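# Close the white door from inside so it latches

## Task

From inside the room, push or pull the white door shut until its latch catches and holds. Disturb nothing else, and finish holding nothing: release the door and back away. The robot must not fall over or be left leaning, or the task fails. Once everything has settled, for the last second the arms, hands and lift must be clear of everything, and the base must not be in contact with anything movable (a box, cart, lid, drawer, loose part and so on).

## Robot and tools

Robot: a LinearBot, an omnidirectional base with a column about 1.7 m tall. A carriage rides the column (lift_m, 0 to 1 m) and carries two identical six-joint arms, left and right, each with a two-finger gripper. Arm bases sit about 0.57 m + lift_m above the floor; the carriage hangs about 0.15 m below them. A hand reaches about 0.78 m from its shoulder but only about 0.38 m below the arm base. Parked arm: joints 1 to 6 = 0, 0.05, 0.05, 1.45, 0, 0; both parked, the robot is roughly 0.85 m wide and 0.65 m long.

Cameras: carriage_camera (on the carriage, facing forward, tilted about 20 degrees down), left_wrist_camera and right_wrist_camera (looking out past the fingertips).

Frames (metres): base frame has its origin on the floor below the base centre, x forward, y left, z up. left_hand and right_hand readings are in this frame and mark the midpoint between the finger pads; quat_wxyz gives hand orientation (hand z along the fingers, fingers open along hand y). base_odometry is relative to the base frame at scene start, from wheel turns only (slip counts as motion); heading in rad, left positive, -3.142 to 3.142. Hand readings tend to sit above the true hand, especially at long reach.

Tool move: one action per call. Arguments:
- base: an object with exactly one key. translate_m: drive straight by that many metres from where the base currently is, forward positive, -2 to 2. strafe_m: sideways offset in metres, left positive, -2 to 2. rotate_rad: turn in place by that many radians, counter-clockwise positive, -6.3 to 6.3. All are relative offsets, not poses.
- joints: one flat object naming any joints of either arm and the lift, each an absolute target. lift_m 0 to 1 m. For each arm (prefix left_ or right_): joint1_rad -2.617 to 3.054 (swing about vertical, 0 forward, positive left); joint2_rad 0 to 3.141 (shoulder: 0 upper arm back and level, 1.57 upright, 3.14 forward and level); joint3_rad 0 to 3.141 (elbow, 0 folded, 3.14 straight); joint4_rad -1.57 to 1.57 (wrist pitch, positive lifts fingertips); joint5_rad -1.57 to 1.57 (wrist yaw, positive turns fingertips to the right); joint6_rad -2.094 to 2.094 (roll, positive clockwise viewed from forearm); gripper_m 0 to 0.093 m (pad gap). Done tolerances: lift 0.004, joint1 0.02, joint2 0.105, joint3 0.06, joint4 0.04, joint5 0.025, joint6 0.02, gripper 0.004.
- speeds: per-action top speeds: translate_m and strafe_m 0.02 to 0.5 m/s, rotate_rad 0.05 to 1.57 rad/s, lift_m 0.08 to 0.27 m/s (default 0.25; others default to their maximum).
- min_time_s: 0.1 to 8 s, the minimum duration for arm and gripper motions. Too short a value makes arms rush and can overshoot; 2 s or more keeps the path straighter.
- cameras: list of camera names or ["all"]; [] for none. Default: all when there is no action, none otherwise.
- blocking: true (default) returns when everything is at rest; false returns within about 0.5 s while motion continues (check with wait(0), line "earlier move"). A later move overrides only the targets it names.
A call with no action just reports state and images. Unknown keys make a call invalid; out-of-range values get it refused, and a refusal or an unplanned stop cancels the remaining move, wait and finished_scene calls of that reply. Actions time out after 14 s.

wait(seconds 0 to 10, cameras): lets time pass without new commands; returns early once running moves settle. stop(cameras): brakes all running motions (not instant; the base coasts). zoom_image(camera, region [x0, y0, x1, y1] pixels, up to 504 by 504): closer look at the latest image. read_manual: licence text only. finished_scene(scene): ends the scene irrevocably; call nothing after it in the same reply for scene 1.

Result lines: "move" is done or the worst status. base_status and joint_status per motion: moving, done, off_target (at rest short of target, possibly still pushing), contact_stop (base or lift pushed too hard; target dropped), time_out, stopped, not_followed (an arm target was held back because arms would come too close), limit_stop_at_motor_heat. on_its_own lists things the robot did unasked ("held at" is the target). motor_effort is percent of max, bracket = peak in last action; lift effort dropping while lowering means a hand rests on something. Joint torques per arm joint; Motor temperatures per arm joint plus gripper. MOTOR HOT appears from 75 °C; at 100 °C an OVER-TEMPERATURE FAULT drops that arm for 30 to 60 s. Gripper reads 0.000 to 0.003 when closed on nothing; to release, command a gap well above the reading.

Cautions: time passes while you think, and a stretched arm heats up, so park arms when idle. Arms have no contact stop and keep pressing; the base stop does not watch the arms. Never let the arms strike or squeeze each other. Turning an arm outward 0.5 rad or more with joint2 under 0.8 can hit the column. The robot tips easily with the carriage high, arms extended, or while pushing or pulling; driving the base away from a door handle still gripped can pitch it over, so watch for a rising hand z or a lean in pictures. After a blocked drive, back off about 0.2 m. Avoid slamming the door, hard pushes, and hitting fixed objects. End with grippers open, hands off the door, arms parked, and the base clear of movable things.

Each tool is called as name([rows], argument=value, ...), one row to a line, values as JSON.

## Session

move()

Scene clock: 0.00 s.
Joint torques (N m): no reading
Motor temperatures (°C): left_arm=[31 34 39 31 28 30 27] | right_arm=[32 35 36 31 30 29 31]
base_odometry: x=+0.000 y=+0.000 heading=+0.000
base_status: not commanded
joint_positions: lift_m=+0.300 left_joint1_rad=-0.003 left_joint2_rad=+0.052 left_joint3_rad=+0.038 left_joint4_rad=+1.430 left_joint5_rad=-0.033 left_joint6_rad=+0.031 left_gripper_m=+0.09396 right_joint1_rad=+0.000 right_joint2_rad=+0.035 right_joint3_rad=+0.040 right_joint4_rad=+1.434 right_joint5_rad=-0.028 right_joint6_rad=-0.032 right_gripper_m=+0.09396
joint_status: not commanded
motor_effort: lift_m=+18 drive_wheels=+1
left_hand: x=+0.2553 y=+0.3028 z=+1.3095 quat_wxyz=(+0.997, -0.015, +0.077, +0.015) (m; base frame)
right_hand: x=+0.2486 y=-0.2923 z=+1.3103 quat_wxyz=(+0.998, -0.015, +0.066, -0.015) (m; base frame)
pictures: carriage_camera, left_wrist_camera, right_wrist_camera
Images, in order (width x height): carriage_camera 672x504, left_wrist_camera 672x504, right_wrist_camera 672x504.

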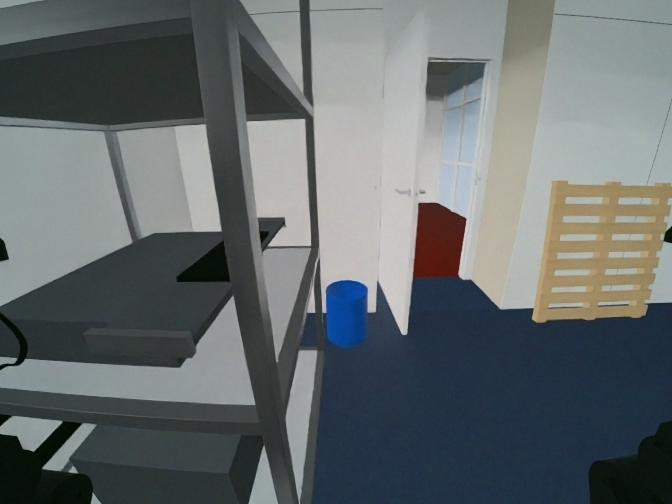

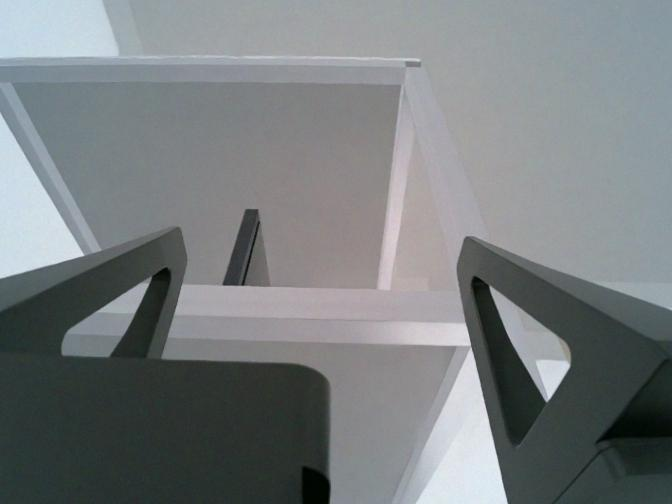

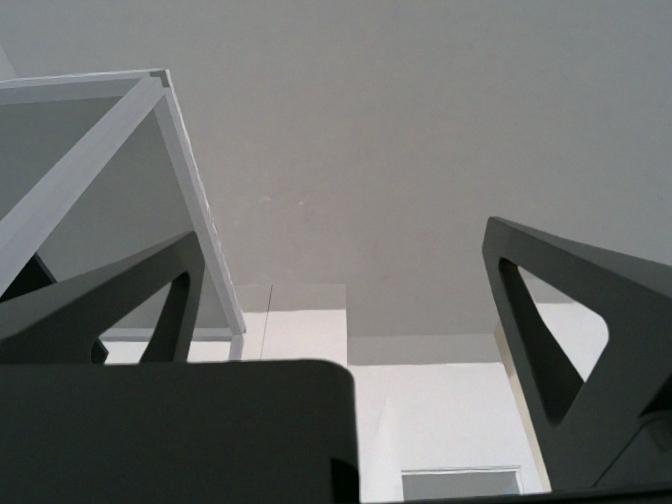

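move(base={"strafe_m": -0.6}, joints={"lift_m": 0.05, "left_gripper_m": 0, "right_gripper_m": 0}, cameras=["carriage_camera"])

Scene clock: 59.03 s.
Joint torques (N m): left_arm=[-0.23 4.03 5.56 -0.09 0.12 0.06] | right_arm=[-0.2 3.86 5.97 -0.19 -0.04 -0.05]
move: done
base_odometry: x=-0.001 y=-0.600 heading=-0.001
base_status: done
joint_positions: lift_m=+0.050 left_joint1_rad=-0.003 left_joint2_rad=+0.052 left_joint3_rad=+0.038 left_joint4_rad=+1.430 left_joint5_rad=-0.033 left_joint6_rad=+0.031 left_gripper_m=+0.00067 right_joint1_rad=+0.001 right_joint2_rad=+0.035 right_joint3_rad=+0.040 right_joint4_rad=+1.434 right_joint5_rad=-0.028 right_joint6_rad=-0.032 right_gripper_m=+0.00010
joint_status: all done
motor_effort: lift_m=+18(19) drive_wheels=-2(18)
left_hand: x=+0.2553 y=+0.3028 z=+1.0594 quat_wxyz=(+0.997, -0.015, +0.077, +0.015) (m; base frame)
right_hand: x=+0.2486 y=-0.2923 z=+1.0602 quat_wxyz=(+0.998, -0.015, +0.066, -0.015) (m; base frame)
pictures: carriage_camera
Images, in order (width x height): carriage_camera 672x504.

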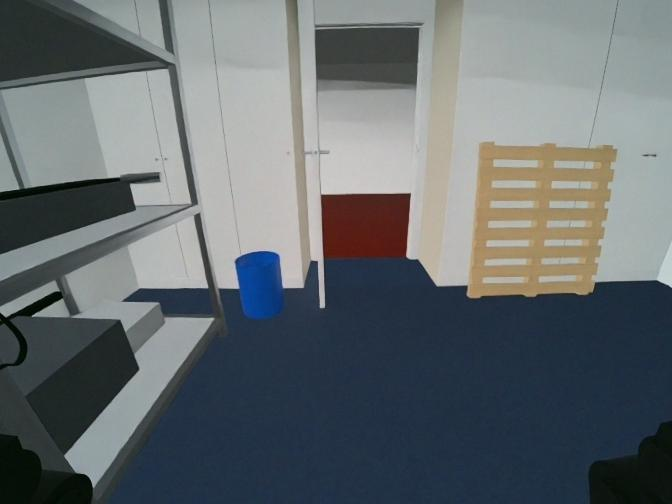

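move(base={"strafe_m": -0.1}, joints={"left_joint2_rad": 2.2, "left_joint3_rad": 1.4, "left_joint4_rad": 0.8, "left_joint5_rad": 0, "left_joint6_rad": 0, "left_joint1_rad": 0}, min_time_s=2, cameras=["carriage_camera", "left_wrist_camera"])

move(base={"translate_m": 1.33}, speeds={"translate_m": 0.4}, cameras=["carriage_camera", "left_wrist_camera"])

Scene clock: 88.73 s.
Joint torques (N m): left_arm=[0.03 -12.59 8.69 1.95 0.29 -0.1] | right_arm=[-0.17 3.84 5.97 -0.19 -0.07 -0.05]
move: done
base_odometry: x=-0.001 y=-0.700 heading=-0.001
base_status: done
joint_positions: lift_m=+0.050 left_joint1_rad=-0.003 left_joint2_rad=+2.193 left_joint3_rad=+1.374 left_joint4_rad=+0.804 left_joint5_rad=-0.016 left_joint6_rad=+0.012 left_gripper_m=+0.00067 right_joint1_rad=+0.001 right_joint2_rad=+0.035 right_joint3_rad=+0.040 right_joint4_rad=+1.434 right_joint5_rad=-0.028 right_joint6_rad=-0.032 right_gripper_m=+0.00010
joint_status: all done
motor_effort: lift_m=+18(19) drive_wheels=-1(19)
left_hand: x=+0.8480 y=+0.2978 z=+0.8169 quat_wxyz=(+0.702, +0.000, +0.713, +0.009) (m; base frame)
right_hand: x=+0.2486 y=-0.2923 z=+1.0603 quat_wxyz=(+0.998, -0.015, +0.066, -0.015) (m; base frame)
pictures: carriage_camera, left_wrist_camera
Images, in order (width x height): carriage_camera 672x504, left_wrist_camera 672x504.

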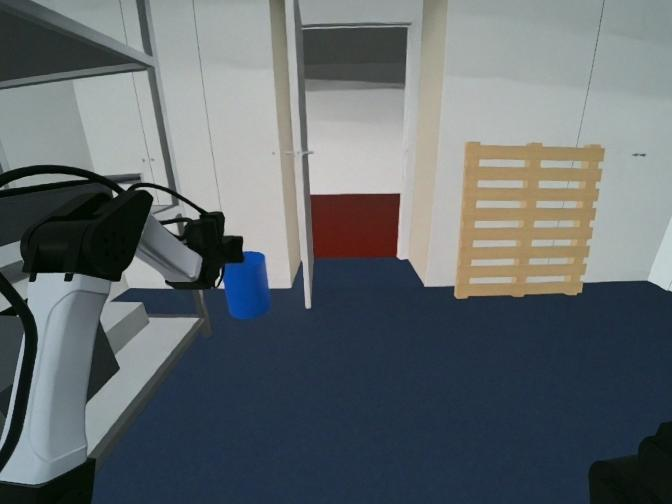

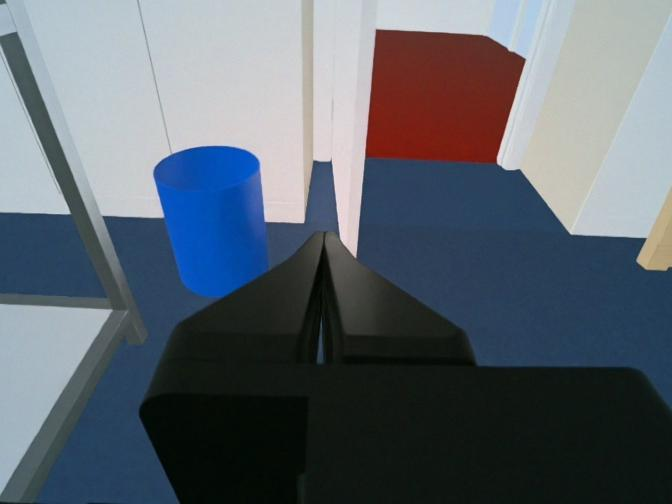

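Scene clock: 94.07 s.
Joint torques (N m): left_arm=[0.12 -12.55 8.47 1.97 0.25 -0.11] | right_arm=[-0.2 3.86 5.97 -0.21 -0.06 -0.04]
Motor temperatures (°C): left_arm=[31 38 44 33 28 30 28] | right_arm=[31 37 37 30 30 29 31]
move: done
base_odometry: x=+1.329 y=-0.703 heading=-0.002
base_status: done
joint_positions: lift_m=+0.050 left_joint1_rad=-0.003 left_joint2_rad=+2.193 left_joint3_rad=+1.374 left_joint4_rad=+0.803 left_joint5_rad=-0.015 left_joint6_rad=+0.012 left_gripper_m=+0.00067 right_joint1_rad=+0.001 right_joint2_rad=+0.035 right_joint3_rad=+0.040 right_joint4_rad=+1.434 right_joint5_rad=-0.028 right_joint6_rad=-0.032 right_gripper_m=+0.00010
joint_status: not commanded
motor_effort: lift_m=+18(18) drive_wheels=+0(14)
left_hand: x=+0.8480 y=+0.2976 z=+0.8166 quat_wxyz=(+0.701, +0.000, +0.713, +0.008) (m; base frame)
right_hand: x=+0.2485 y=-0.2923 z=+1.0603 quat_wxyz=(+0.998, -0.015, +0.065, -0.015) (m; base frame)
pictures: carriage_camera, left_wrist_camera
Images, in order (width x height): carriage_camera 672x504, left_wrist_camera 672x504.

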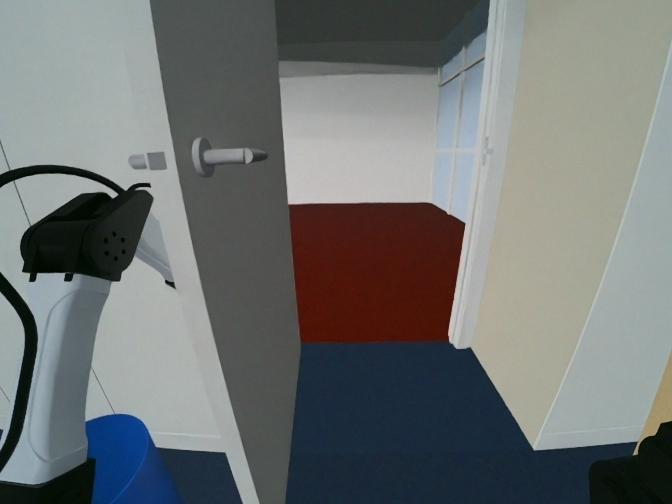

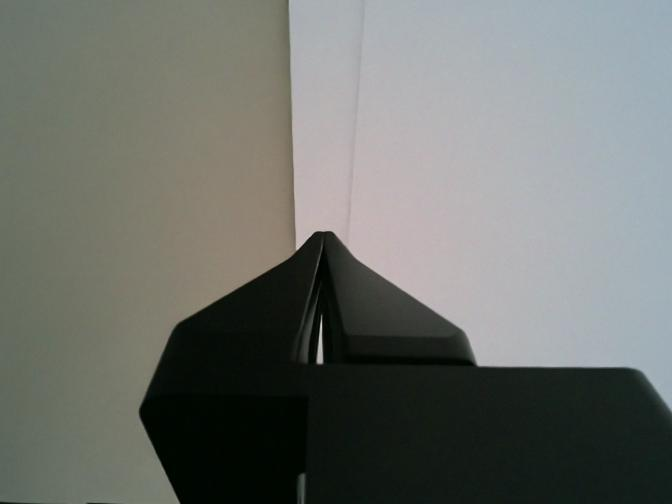

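move(base={"strafe_m": -0.6}, speeds={"strafe_m": 0.15}, cameras=["carriage_camera", "left_wrist_camera"])

Scene clock: 102.50 s.
Joint torques (N m): left_arm=[-0.36 -12.64 8.69 1.99 0.26 -0.02] | right_arm=[0.02 3.89 6 -0.2 -0.07 -0.02]
move: done
base_odometry: x=+1.329 y=-1.303 heading=-0.001
base_status: done
joint_positions: lift_m=+0.050 left_joint1_rad=+0.001 left_joint2_rad=+2.193 left_joint3_rad=+1.374 left_joint4_rad=+0.802 left_joint5_rad=-0.014 left_joint6_rad=+0.005 left_gripper_m=+0.00067 right_joint1_rad=+0.001 right_joint2_rad=+0.035 right_joint3_rad=+0.040 right_joint4_rad=+1.434 right_joint5_rad=-0.028 right_joint6_rad=-0.032 right_gripper_m=+0.00010
joint_status: not commanded
motor_effort: lift_m=+18(18) drive_wheels=+1(13)
left_hand: x=+0.8480 y=+0.3002 z=+0.8165 quat_wxyz=(+0.701, -0.004, +0.713, +0.007) (m; base frame)
right_hand: x=+0.2485 y=-0.2923 z=+1.0603 quat_wxyz=(+0.998, -0.015, +0.065, -0.015) (m; base frame)
pictures: carriage_camera, left_wrist_camera
Images, in order (width x height): carriage_camera 672x504, left_wrist_camera 672x504.

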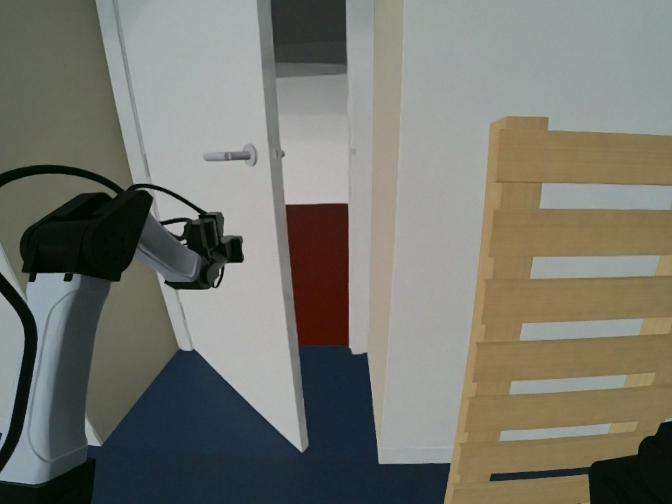

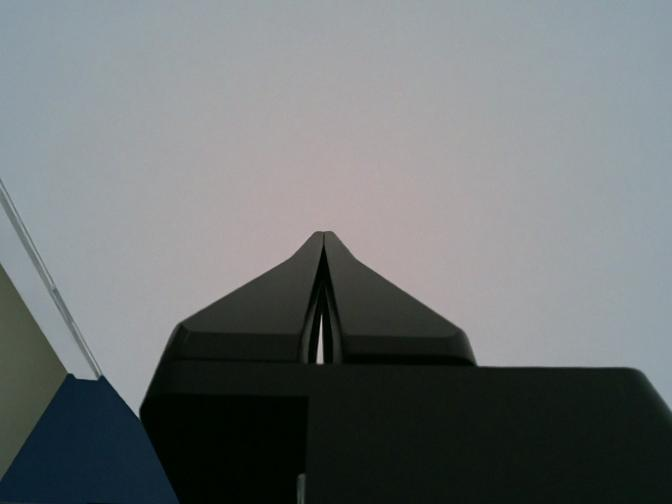

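move(base={"strafe_m": 0.17}, joints={"left_joint1_rad": -0.33}, speeds={"strafe_m": 0.2})

move(joints={"left_joint2_rad": 2.5, "left_joint3_rad": 2.1, "left_joint4_rad": 0.4}, min_time_s=2, cameras=["carriage_camera", "left_wrist_camera"])

move(base={"translate_m": 0.35}, speeds={"translate_m": 0.15}, cameras=["carriage_camera", "left_wrist_camera"])

Scene clock: 131.43 s.
Joint torques (N m): left_arm=[-0.91 -12.67 8.73 1.94 0.2 -0.01] | right_arm=[-0.34 3.93 6.02 -0.19 -0.04 -0.05]
Motor temperatures (°C): left_arm=[31 48 49 39 28 30 28] | right_arm=[31 37 38 30 30 29 31]
move: done
base_odometry: x=+1.329 y=-1.133 heading=-0.002
base_status: done
joint_positions: lift_m=+0.050 left_joint1_rad=-0.323 left_joint2_rad=+2.193 left_joint3_rad=+1.374 left_joint4_rad=+0.802 left_joint5_rad=-0.009 left_joint6_rad=+0.005 left_gripper_m=+0.00066 right_joint1_rad=+0.001 right_joint2_rad=+0.035 right_joint3_rad=+0.040 right_joint4_rad=+1.434 right_joint5_rad=-0.028 right_joint6_rad=-0.032 right_gripper_m=+0.00010
joint_status: all done
motor_effort: lift_m=+18(18) drive_wheels=-1(12)
left_hand: x=+0.8159 y=+0.0981 z=+0.8165 quat_wxyz=(+0.693, +0.113, +0.704, -0.108) (m; base frame)
right_hand: x=+0.2485 y=-0.2923 z=+1.0603 quat_wxyz=(+0.998, -0.015, +0.065, -0.015) (m; base frame)
pictures: none

Scene clock: 133.73 s.
Joint torques (N m): left_arm=[-0.69 -14.61 9.72 1.88 0.22 0.03] | right_arm=[-0.14 3.92 5.97 -0.2 -0.06 -0.04]
move: done
base_odometry: x=+1.329 y=-1.133 heading=-0.002
base_status: not commanded
joint_positions: lift_m=+0.050 left_joint1_rad=-0.323 left_joint2_rad=+2.484 left_joint3_rad=+2.070 left_joint4_rad=+0.410 left_joint5_rad=-0.009 left_joint6_rad=+0.005 left_gripper_m=+0.00066 right_joint1_rad=+0.001 right_joint2_rad=+0.035 right_joint3_rad=+0.040 right_joint4_rad=+1.434 right_joint5_rad=-0.028 right_joint6_rad=-0.032 right_gripper_m=+0.00010
joint_status: all done
motor_effort: lift_m=+18(18) drive_wheels=+1(4)
left_hand: x=+0.9037 y=+0.0687 z=+0.8606 quat_wxyz=(+0.697, +0.112, +0.700, -0.108) (m; base frame)
right_hand: x=+0.2485 y=-0.2923 z=+1.0603 quat_wxyz=(+0.998, -0.015, +0.065, -0.015) (m; base frame)
pictures: carriage_camera, left_wrist_camera
Images, in order (width x height): carriage_camera 672x504, left_wrist_camera 672x504.

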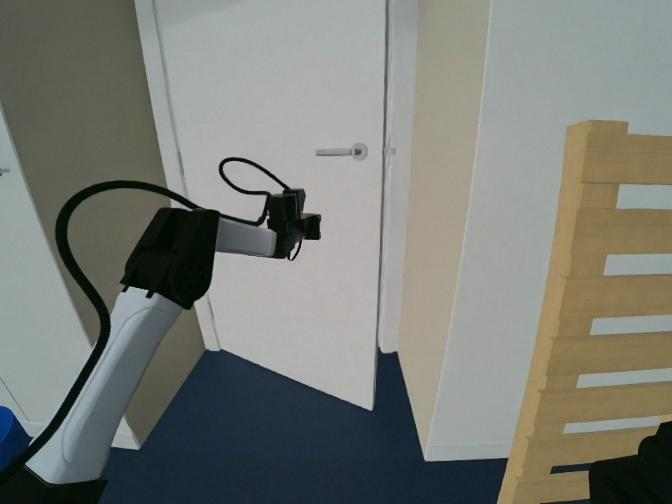

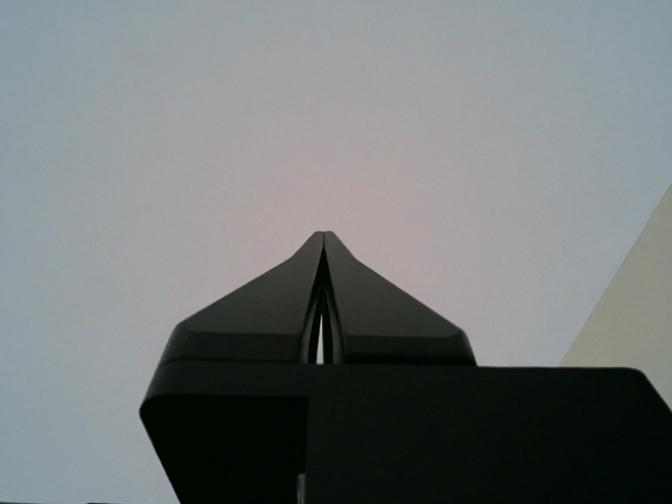

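Scene clock: 136.97 s.
Joint torques (N m): left_arm=[-0.14 -14.99 9.62 1.97 0.11 -0.02] | right_arm=[-0.17 3.89 5.93 -0.18 -0.06 -0.03]
move: done
base_odometry: x=+1.679 y=-1.133 heading=-0.001
base_status: done
joint_positions: lift_m=+0.050 left_joint1_rad=-0.329 left_joint2_rad=+2.487 left_joint3_rad=+2.073 left_joint4_rad=+0.400 left_joint5_rad=-0.002 left_joint6_rad=+0.005 left_gripper_m=+0.00066 right_joint1_rad=+0.001 right_joint2_rad=+0.035 right_joint3_rad=+0.040 right_joint4_rad=+1.433 right_joint5_rad=-0.028 right_joint6_rad=-0.032 right_gripper_m=+0.00010
joint_status: not commanded
motor_effort: lift_m=+18(18) drive_wheels=-1(13)
left_hand: x=+0.9022 y=+0.0629 z=+0.8575 quat_wxyz=(+0.693, +0.118, +0.702, -0.113) (m; base frame)
right_hand: x=+0.2488 y=-0.2923 z=+1.0603 quat_wxyz=(+0.998, -0.015, +0.066, -0.015) (m; base frame)
pictures: carriage_camera, left_wrist_camera
Images, in order (width x height): carriage_camera 672x504, left_wrist_camera 672x504.

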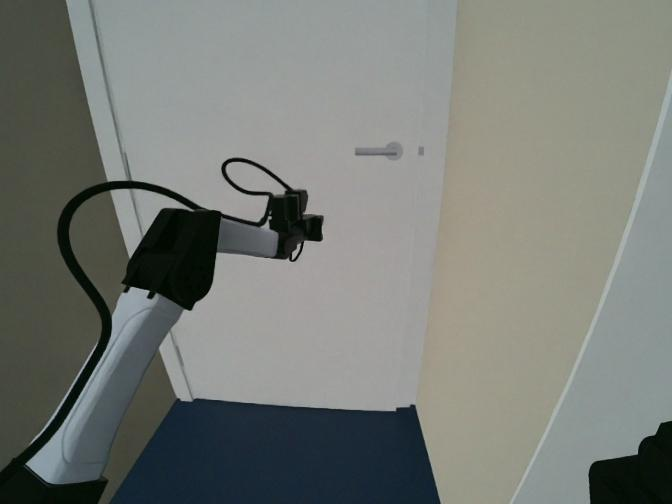

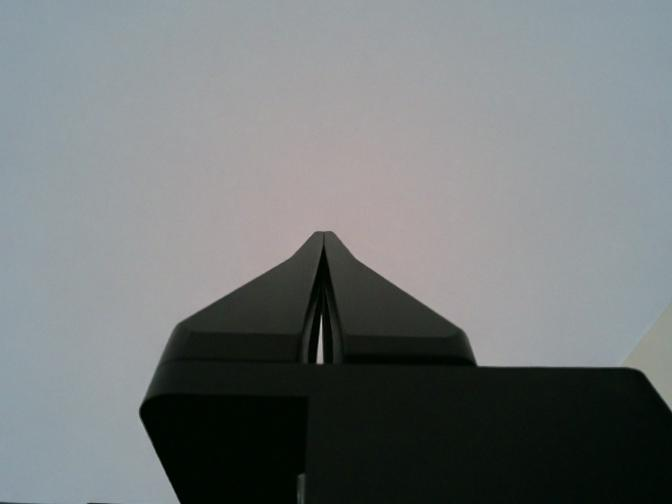

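move(base={"translate_m": 0.11}, speeds={"translate_m": 0.1}, cameras=["carriage_camera"])

Scene clock: 142.13 s.
Joint torques (N m): left_arm=[4.67 -14.45 9.46 2.32 -2.3 0.01] | right_arm=[2.07 3.89 5.91 -0.29 -0.06 -0.03]
move: contact_stop
base_odometry: x=+1.782 y=-1.133 heading=-0.003
base_status: translate_m contact_stop (by the wheels' count: +0.102 of +0.110)
joint_positions: lift_m=+0.050 left_joint1_rad=-0.395 left_joint2_rad=+2.483 left_joint3_rad=+2.074 left_joint4_rad=+0.361 left_joint5_rad=+0.208 left_joint6_rad=+0.005 left_gripper_m=+0.00065 right_joint1_rad=-0.024 right_joint2_rad=+0.035 right_joint3_rad=+0.040 right_joint4_rad=+1.439 right_joint5_rad=-0.029 right_joint6_rad=-0.034 right_gripper_m=+0.00010
joint_status: not commanded
motor_effort: lift_m=+17(20) drive_wheels=+24(82)
left_hand: x=+0.8671 y=-0.0136 z=+0.8520 quat_wxyz=(+0.659, +0.213, +0.691, -0.207) (m; base frame)
right_hand: x=+0.2474 y=-0.2930 z=+1.0607 quat_wxyz=(+0.998, -0.015, +0.063, -0.028) (m; base frame)
pictures: carriage_camera
Images, in order (width x height): carriage_camera 672x504.

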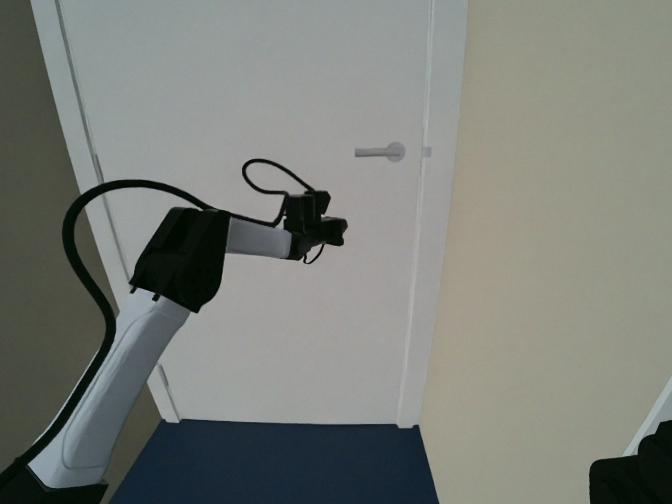

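zoom_image(camera="carriage_camera", region=[340, 90, 480, 230])

move(base={"translate_m": -0.4}, speeds={"translate_m": 0.15}, cameras=["carriage_camera"])

zoom_image(camera="carriage_camera", region=[300, 80, 480, 240])

Scaled by 3.600 from the camera's 672x504 image, which has a finer 960x720 frame.

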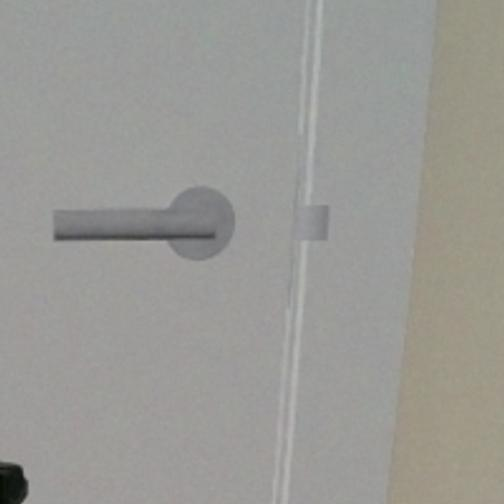

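Scene clock: 150.77 s.
Joint torques (N m): left_arm=[-0.39 -15.06 9.48 2.1 -0.06 -0.02] | right_arm=[0.57 3.88 5.94 -0.21 -0.06 -0.03]
move: done
base_odometry: x=+1.382 y=-1.131 heading=-0.004
base_status: done
joint_positions: lift_m=+0.050 left_joint1_rad=-0.326 left_joint2_rad=+2.486 left_joint3_rad=+2.074 left_joint4_rad=+0.384 left_joint5_rad=+0.016 left_joint6_rad=+0.005 left_gripper_m=+0.00065 right_joint1_rad=-0.007 right_joint2_rad=+0.035 right_joint3_rad=+0.040 right_joint4_rad=+1.435 right_joint5_rad=-0.029 right_joint6_rad=-0.034 right_gripper_m=+0.00010
joint_status: not commanded
motor_effort: lift_m=+17(17) drive_wheels=-4(13)
left_hand: x=+0.9018 y=+0.0624 z=+0.8548 quat_wxyz=(+0.687, +0.123, +0.706, -0.117) (m; base frame)
right_hand: x=+0.2483 y=-0.2924 z=+1.0605 quat_wxyz=(+0.998, -0.015, +0.065, -0.020) (m; base frame)
pictures: carriage_camera
Images, in order (width x height): carriage_camera 672x504.

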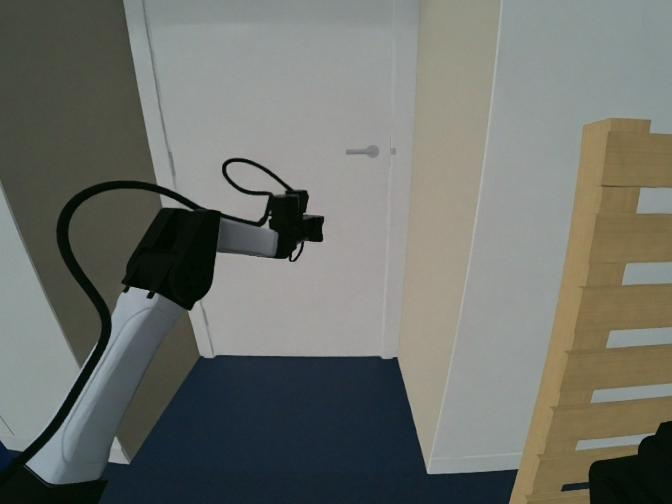

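Scaled by 2.800 from the camera's 672x504 image, which has a finer 960x720 frame.

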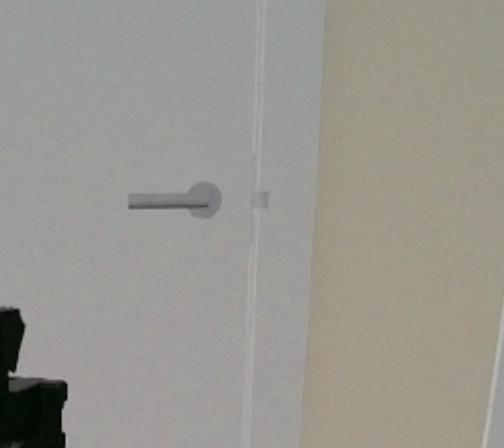

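finished_scene(scene=1)

The scene is finished: the task was done.


## Next scene

The same job, from a new start.

move(joints={"left_gripper_m": 0, "right_gripper_m": 0}, cameras=["carriage_camera"])

Scene clock: 0.73 s.
Joint torques (N m): left_arm=[-0.1 4.16 5.57 -0.18 0.1 0.03] | right_arm=[-0.08 3.99 5.78 -0.31 -0.09 -0.05]
Motor temperatures (°C): left_arm=[30 33 36 30 28 30 27] | right_arm=[31 32 33 28 29 29 31]
move: done
base_odometry: x=+0.000 y=+0.000 heading=+0.000
base_status: not commanded
joint_positions: lift_m=+0.300 left_joint1_rad=-0.004 left_joint2_rad=+0.043 left_joint3_rad=+0.038 left_joint4_rad=+1.478 left_joint5_rad=-0.003 left_joint6_rad=-0.042 left_gripper_m=+0.00066 right_joint1_rad=-0.020 right_joint2_rad=+0.054 right_joint3_rad=+0.039 right_joint4_rad=+1.497 right_joint5_rad=+0.020 right_joint6_rad=+0.048 right_gripper_m=+0.00010
joint_status: all done
motor_effort: lift_m=+18(18) drive_wheels=+3(4)
left_hand: x=+0.2411 y=+0.2976 z=+1.3111 quat_wxyz=(+0.999, -0.002, +0.049, -0.023) (m; base frame)
right_hand: x=+0.2395 y=-0.3011 z=+1.3116 quat_wxyz=(+0.999, +0.011, +0.044, +0.013) (m; base frame)
pictures: carriage_camera
Images, in order (width x height): carriage_camera 672x504.

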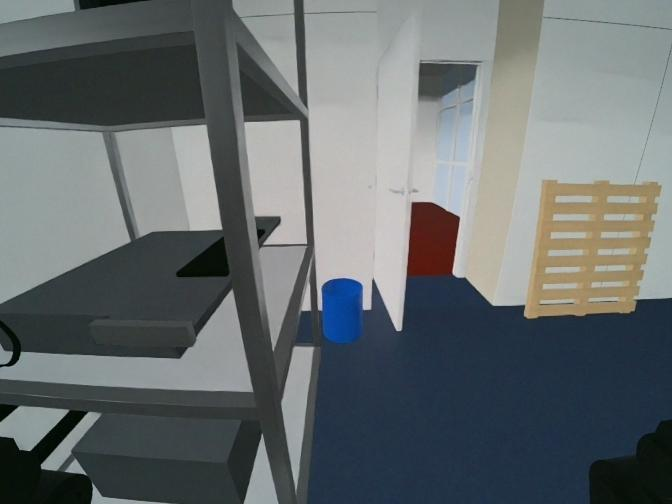

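move(base={"rotate_rad": 0.05})

move(base={"strafe_m": -0.74}, joints={"lift_m": 0.05}, cameras=["carriage_camera"])

Scene clock: 12.90 s.
Joint torques (N m): left_arm=[-0.13 4.1 5.59 -0.21 0.09 0.06] | right_arm=[-0.08 3.97 5.81 -0.29 -0.11 -0.03]
move: done
base_odometry: x=+0.000 y=+0.000 heading=+0.050
base_status: done
joint_positions: lift_m=+0.300 left_joint1_rad=-0.004 left_joint2_rad=+0.043 left_joint3_rad=+0.038 left_joint4_rad=+1.478 left_joint5_rad=-0.003 left_joint6_rad=-0.042 left_gripper_m=+0.00066 right_joint1_rad=-0.020 right_joint2_rad=+0.054 right_joint3_rad=+0.039 right_joint4_rad=+1.497 right_joint5_rad=+0.020 right_joint6_rad=+0.048 right_gripper_m=+0.00010
joint_status: not commanded
motor_effort: lift_m=+18(18) drive_wheels=+1(6)
left_hand: x=+0.2411 y=+0.2976 z=+1.3111 quat_wxyz=(+0.999, -0.002, +0.049, -0.023) (m; base frame)
right_hand: x=+0.2395 y=-0.3011 z=+1.3116 quat_wxyz=(+0.999, +0.011, +0.044, +0.013) (m; base frame)
pictures: none

Scene clock: 16.63 s.
Joint torques (N m): left_arm=[-0.17 4.07 5.56 -0.18 0.15 0.04] | right_arm=[-0.14 3.99 5.82 -0.31 -0.09 -0.03]
move: done
base_odometry: x=+0.036 y=-0.739 heading=+0.049
base_status: done
joint_positions: lift_m=+0.050 left_joint1_rad=-0.003 left_joint2_rad=+0.043 left_joint3_rad=+0.038 left_joint4_rad=+1.478 left_joint5_rad=-0.003 left_joint6_rad=-0.042 left_gripper_m=+0.00066 right_joint1_rad=-0.020 right_joint2_rad=+0.054 right_joint3_rad=+0.039 right_joint4_rad=+1.497 right_joint5_rad=+0.020 right_joint6_rad=+0.048 right_gripper_m=+0.00010
joint_status: all done
motor_effort: lift_m=+19(20) drive_wheels=-1(17)
left_hand: x=+0.2411 y=+0.2976 z=+1.0610 quat_wxyz=(+0.999, -0.002, +0.049, -0.022) (m; base frame)
right_hand: x=+0.2395 y=-0.3011 z=+1.0615 quat_wxyz=(+0.999, +0.011, +0.044, +0.014) (m; base frame)
pictures: carriage_camera
Images, in order (width x height): carriage_camera 672x504.

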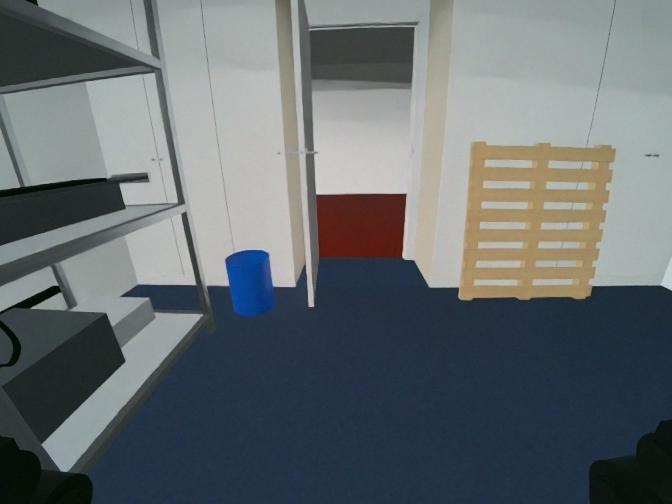

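move(base={"translate_m": 1.34}, joints={"left_joint1_rad": 0, "left_joint2_rad": 2.2, "left_joint3_rad": 1.4, "left_joint4_rad": 0.8, "left_joint5_rad": 0, "left_joint6_rad": 0}, min_time_s=2, speeds={"translate_m": 0.4}, cameras=["carriage_camera"])

move(base={"strafe_m": -0.6}, speeds={"strafe_m": 0.18}, cameras=["carriage_camera"])

move(base={"strafe_m": 0.17}, joints={"left_joint1_rad": -0.33, "left_joint2_rad": 2.5, "left_joint3_rad": 2.1, "left_joint4_rad": 0.4}, min_time_s=2, speeds={"strafe_m": 0.2}, cameras=["carriage_camera"])

Scene clock: 36.67 s.
Joint torques (N m): left_arm=[1.89 -9.74 11.02 2.28 1.86 0.15] | right_arm=[-0.12 4.04 5.79 -0.31 -0.09 -0.06]
move: off_target
base_odometry: x=+1.374 y=-0.674 heading=+0.049
base_status: done
joint_positions: lift_m=+0.050 left_joint1_rad=-0.027 left_joint2_rad=+2.167 left_joint3_rad=+1.349 left_joint4_rad=+0.768 left_joint5_rad=-0.154 left_joint6_rad=-0.010 left_gripper_m=+0.00066 right_joint1_rad=-0.020 right_joint2_rad=+0.054 right_joint3_rad=+0.039 right_joint4_rad=+1.495 right_joint5_rad=+0.020 right_joint6_rad=+0.048 right_gripper_m=+0.00010
joint_status: left_joint1_rad off_target (ended at -0.027, target +0.000); left_joint5_rad off_target (ended at -0.155, target +0.000); the others done
motor_effort: lift_m=+18(19) drive_wheels=+9(16)
left_hand: x=+0.8408 y=+0.3068 z=+0.8127 quat_wxyz=(+0.688, -0.047, +0.723, +0.043) (m; base frame)
right_hand: x=+0.2400 y=-0.3011 z=+1.0615 quat_wxyz=(+0.999, +0.011, +0.045, +0.014) (m; base frame)
pictures: carriage_camera
Images, in order (width x height): carriage_camera 672x504.

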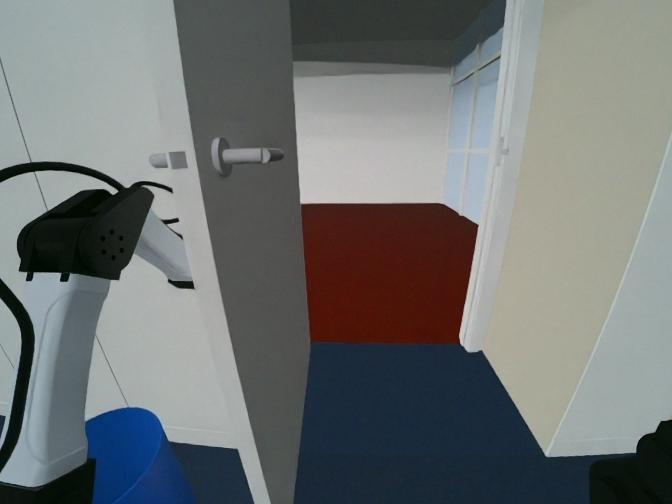

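Scene clock: 41.00 s.
Joint torques (N m): left_arm=[-0.13 -12.16 8.72 2.12 0.24 0.06] | right_arm=[0.02 4 5.78 -0.29 -0.1 -0.04]
Motor temperatures (°C): left_arm=[30 37 41 33 28 30 28] | right_arm=[31 33 35 29 29 29 31]
move: done
base_odometry: x=+1.404 y=-1.273 heading=+0.049
base_status: done
joint_positions: lift_m=+0.050 left_joint1_rad=+0.001 left_joint2_rad=+2.189 left_joint3_rad=+1.374 left_joint4_rad=+0.781 left_joint5_rad=-0.013 left_joint6_rad=+0.000 left_gripper_m=+0.00065 right_joint1_rad=-0.020 right_joint2_rad=+0.054 right_joint3_rad=+0.039 right_joint4_rad=+1.495 right_joint5_rad=+0.020 right_joint6_rad=+0.048 right_gripper_m=+0.00010
joint_status: not commanded
on_its_own: left_joint1_rad moved +0.029 to your old target +0.000; left_joint5_rad moved +0.141 to your old target +0.000
motor_effort: lift_m=+18(18) drive_wheels=+2(18)
left_hand: x=+0.8476 y=+0.3003 z=+0.8137 quat_wxyz=(+0.695, -0.005, +0.719, +0.005) (m; base frame)
right_hand: x=+0.2400 y=-0.3011 z=+1.0615 quat_wxyz=(+0.999, +0.011, +0.045, +0.014) (m; base frame)
pictures: carriage_camera
Images, in order (width x height): carriage_camera 672x504.

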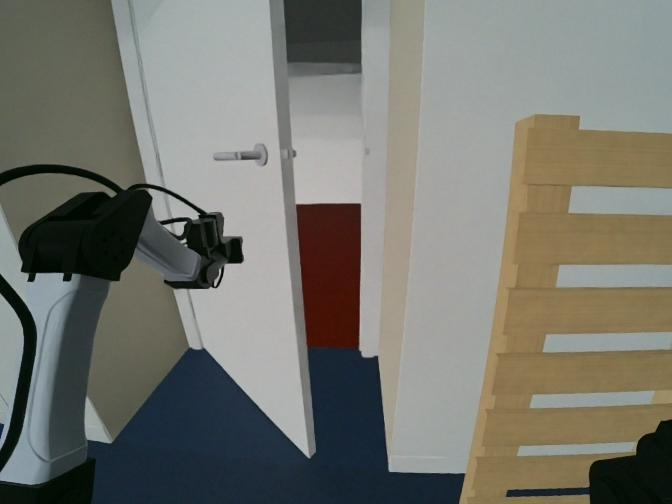

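Scene clock: 43.30 s.
Joint torques (N m): left_arm=[-0.14 -14.57 9.81 1.86 0.21 0.07] | right_arm=[-0.27 3.99 5.75 -0.26 -0.1 -0.03]
move: done
base_odometry: x=+1.396 y=-1.104 heading=+0.049
base_status: done
joint_positions: lift_m=+0.050 left_joint1_rad=-0.332 left_joint2_rad=+2.484 left_joint3_rad=+2.070 left_joint4_rad=+0.413 left_joint5_rad=-0.013 left_joint6_rad=+0.000 left_gripper_m=+0.00065 right_joint1_rad=-0.020 right_joint2_rad=+0.054 right_joint3_rad=+0.039 right_joint4_rad=+1.495 right_joint5_rad=+0.020 right_joint6_rad=+0.048 right_gripper_m=+0.00010
joint_status: all done
motor_effort: lift_m=+18(18) drive_wheels=+3(8)
left_hand: x=+0.9017 y=+0.0629 z=+0.8614 quat_wxyz=(+0.698, +0.113, +0.699, -0.112) (m; base frame)
right_hand: x=+0.2400 y=-0.3011 z=+1.0615 quat_wxyz=(+0.999, +0.011, +0.045, +0.014) (m; base frame)
pictures: carriage_camera
Images, in order (width x height): carriage_camera 672x504.

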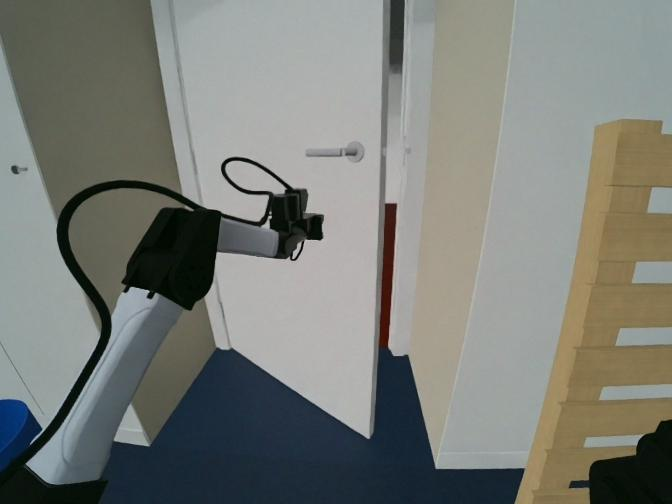

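move(base={"translate_m": 0.47}, speeds={"translate_m": 0.12}, cameras=["carriage_camera"])

Scene clock: 52.13 s.
Joint torques (N m): left_arm=[4.53 -11.95 10.26 2.41 -1.95 0.06] | right_arm=[-1.02 3.93 5.82 -0.29 -0.1 -0.01]
Motor temperatures (°C): left_arm=[30 43 42 34 28 30 28] | right_arm=[31 33 35 29 29 29 31]
move: contact_stop
base_odometry: x=+1.838 y=-1.081 heading=+0.048
base_status: translate_m contact_stop (by the wheels' count: +0.443 of +0.470)
joint_positions: lift_m=+0.050 left_joint1_rad=-0.390 left_joint2_rad=+2.459 left_joint3_rad=+2.066 left_joint4_rad=+0.350 left_joint5_rad=+0.178 left_joint6_rad=+0.000 left_gripper_m=+0.00064 right_joint1_rad=-0.010 right_joint2_rad=+0.055 right_joint3_rad=+0.039 right_joint4_rad=+1.496 right_joint5_rad=+0.019 right_joint6_rad=+0.044 right_gripper_m=+0.00010
joint_status: not commanded
motor_effort: lift_m=+16(23) drive_wheels=+23(91)
left_hand: x=+0.8686 y=-0.0048 z=+0.8622 quat_wxyz=(+0.664, +0.200, +0.694, -0.196) (m; base frame)
right_hand: x=+0.2400 y=-0.3008 z=+1.0618 quat_wxyz=(+0.999, +0.011, +0.045, +0.017) (m; base frame)
pictures: carriage_camera
Images, in order (width x height): carriage_camera 672x504.

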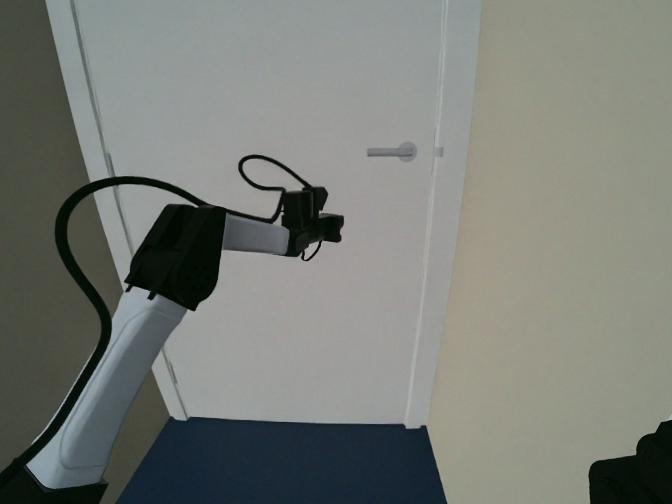

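Back off and check.

move(base={"translate_m": -0.25}, speeds={"translate_m": 0.2}, cameras=["carriage_camera"])

zoom_image(camera="carriage_camera", region=[320, 80, 480, 240])

Scene clock: 62.13 s.
Joint torques (N m): left_arm=[-0.5 -14.93 9.83 2.13 -0.07 0.04] | right_arm=[-0.87 3.9 5.87 -0.27 -0.09 -0.02]
move: done
base_odometry: x=+1.588 y=-1.093 heading=+0.048
base_status: done
joint_positions: lift_m=+0.050 left_joint1_rad=-0.326 left_joint2_rad=+2.488 left_joint3_rad=+2.071 left_joint4_rad=+0.384 left_joint5_rad=+0.015 left_joint6_rad=+0.000 left_gripper_m=+0.00064 right_joint1_rad=-0.012 right_joint2_rad=+0.055 right_joint3_rad=+0.039 right_joint4_rad=+1.494 right_joint5_rad=+0.019 right_joint6_rad=+0.044 right_gripper_m=+0.00010
joint_status: not commanded
motor_effort: lift_m=+17(17) drive_wheels=+1(13)
left_hand: x=+0.9019 y=+0.0623 z=+0.8519 quat_wxyz=(+0.685, +0.122, +0.708, -0.118) (m; base frame)
right_hand: x=+0.2406 y=-0.3008 z=+1.0616 quat_wxyz=(+0.999, +0.011, +0.046, +0.016) (m; base frame)
pictures: carriage_camera
Images, in order (width x height): carriage_camera 672x504.

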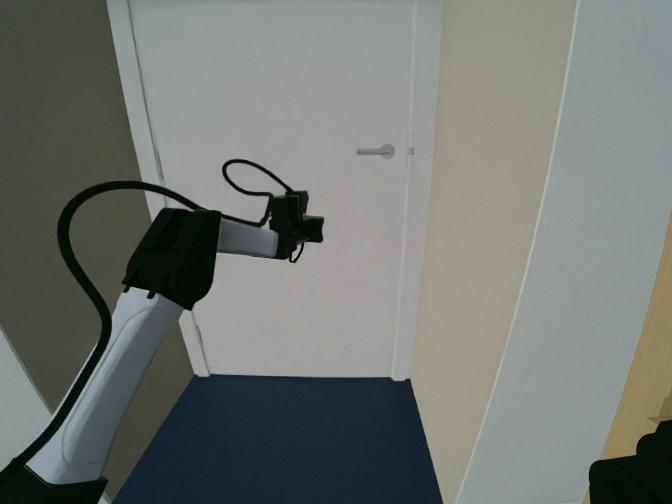

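Scaled by 3.150 from the camera's 672x504 image, which has a finer 960x720 frame.

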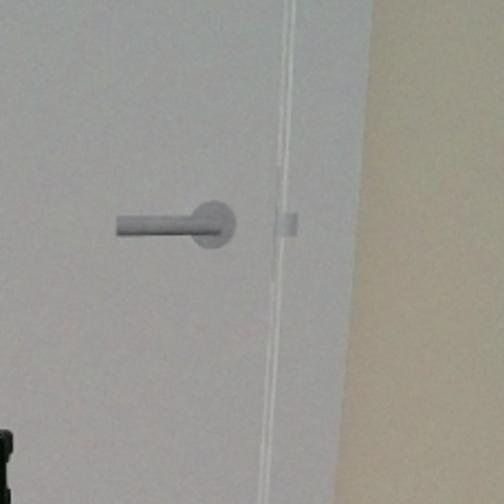

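finished_scene(scene=2)

The scene is finished: the task was done.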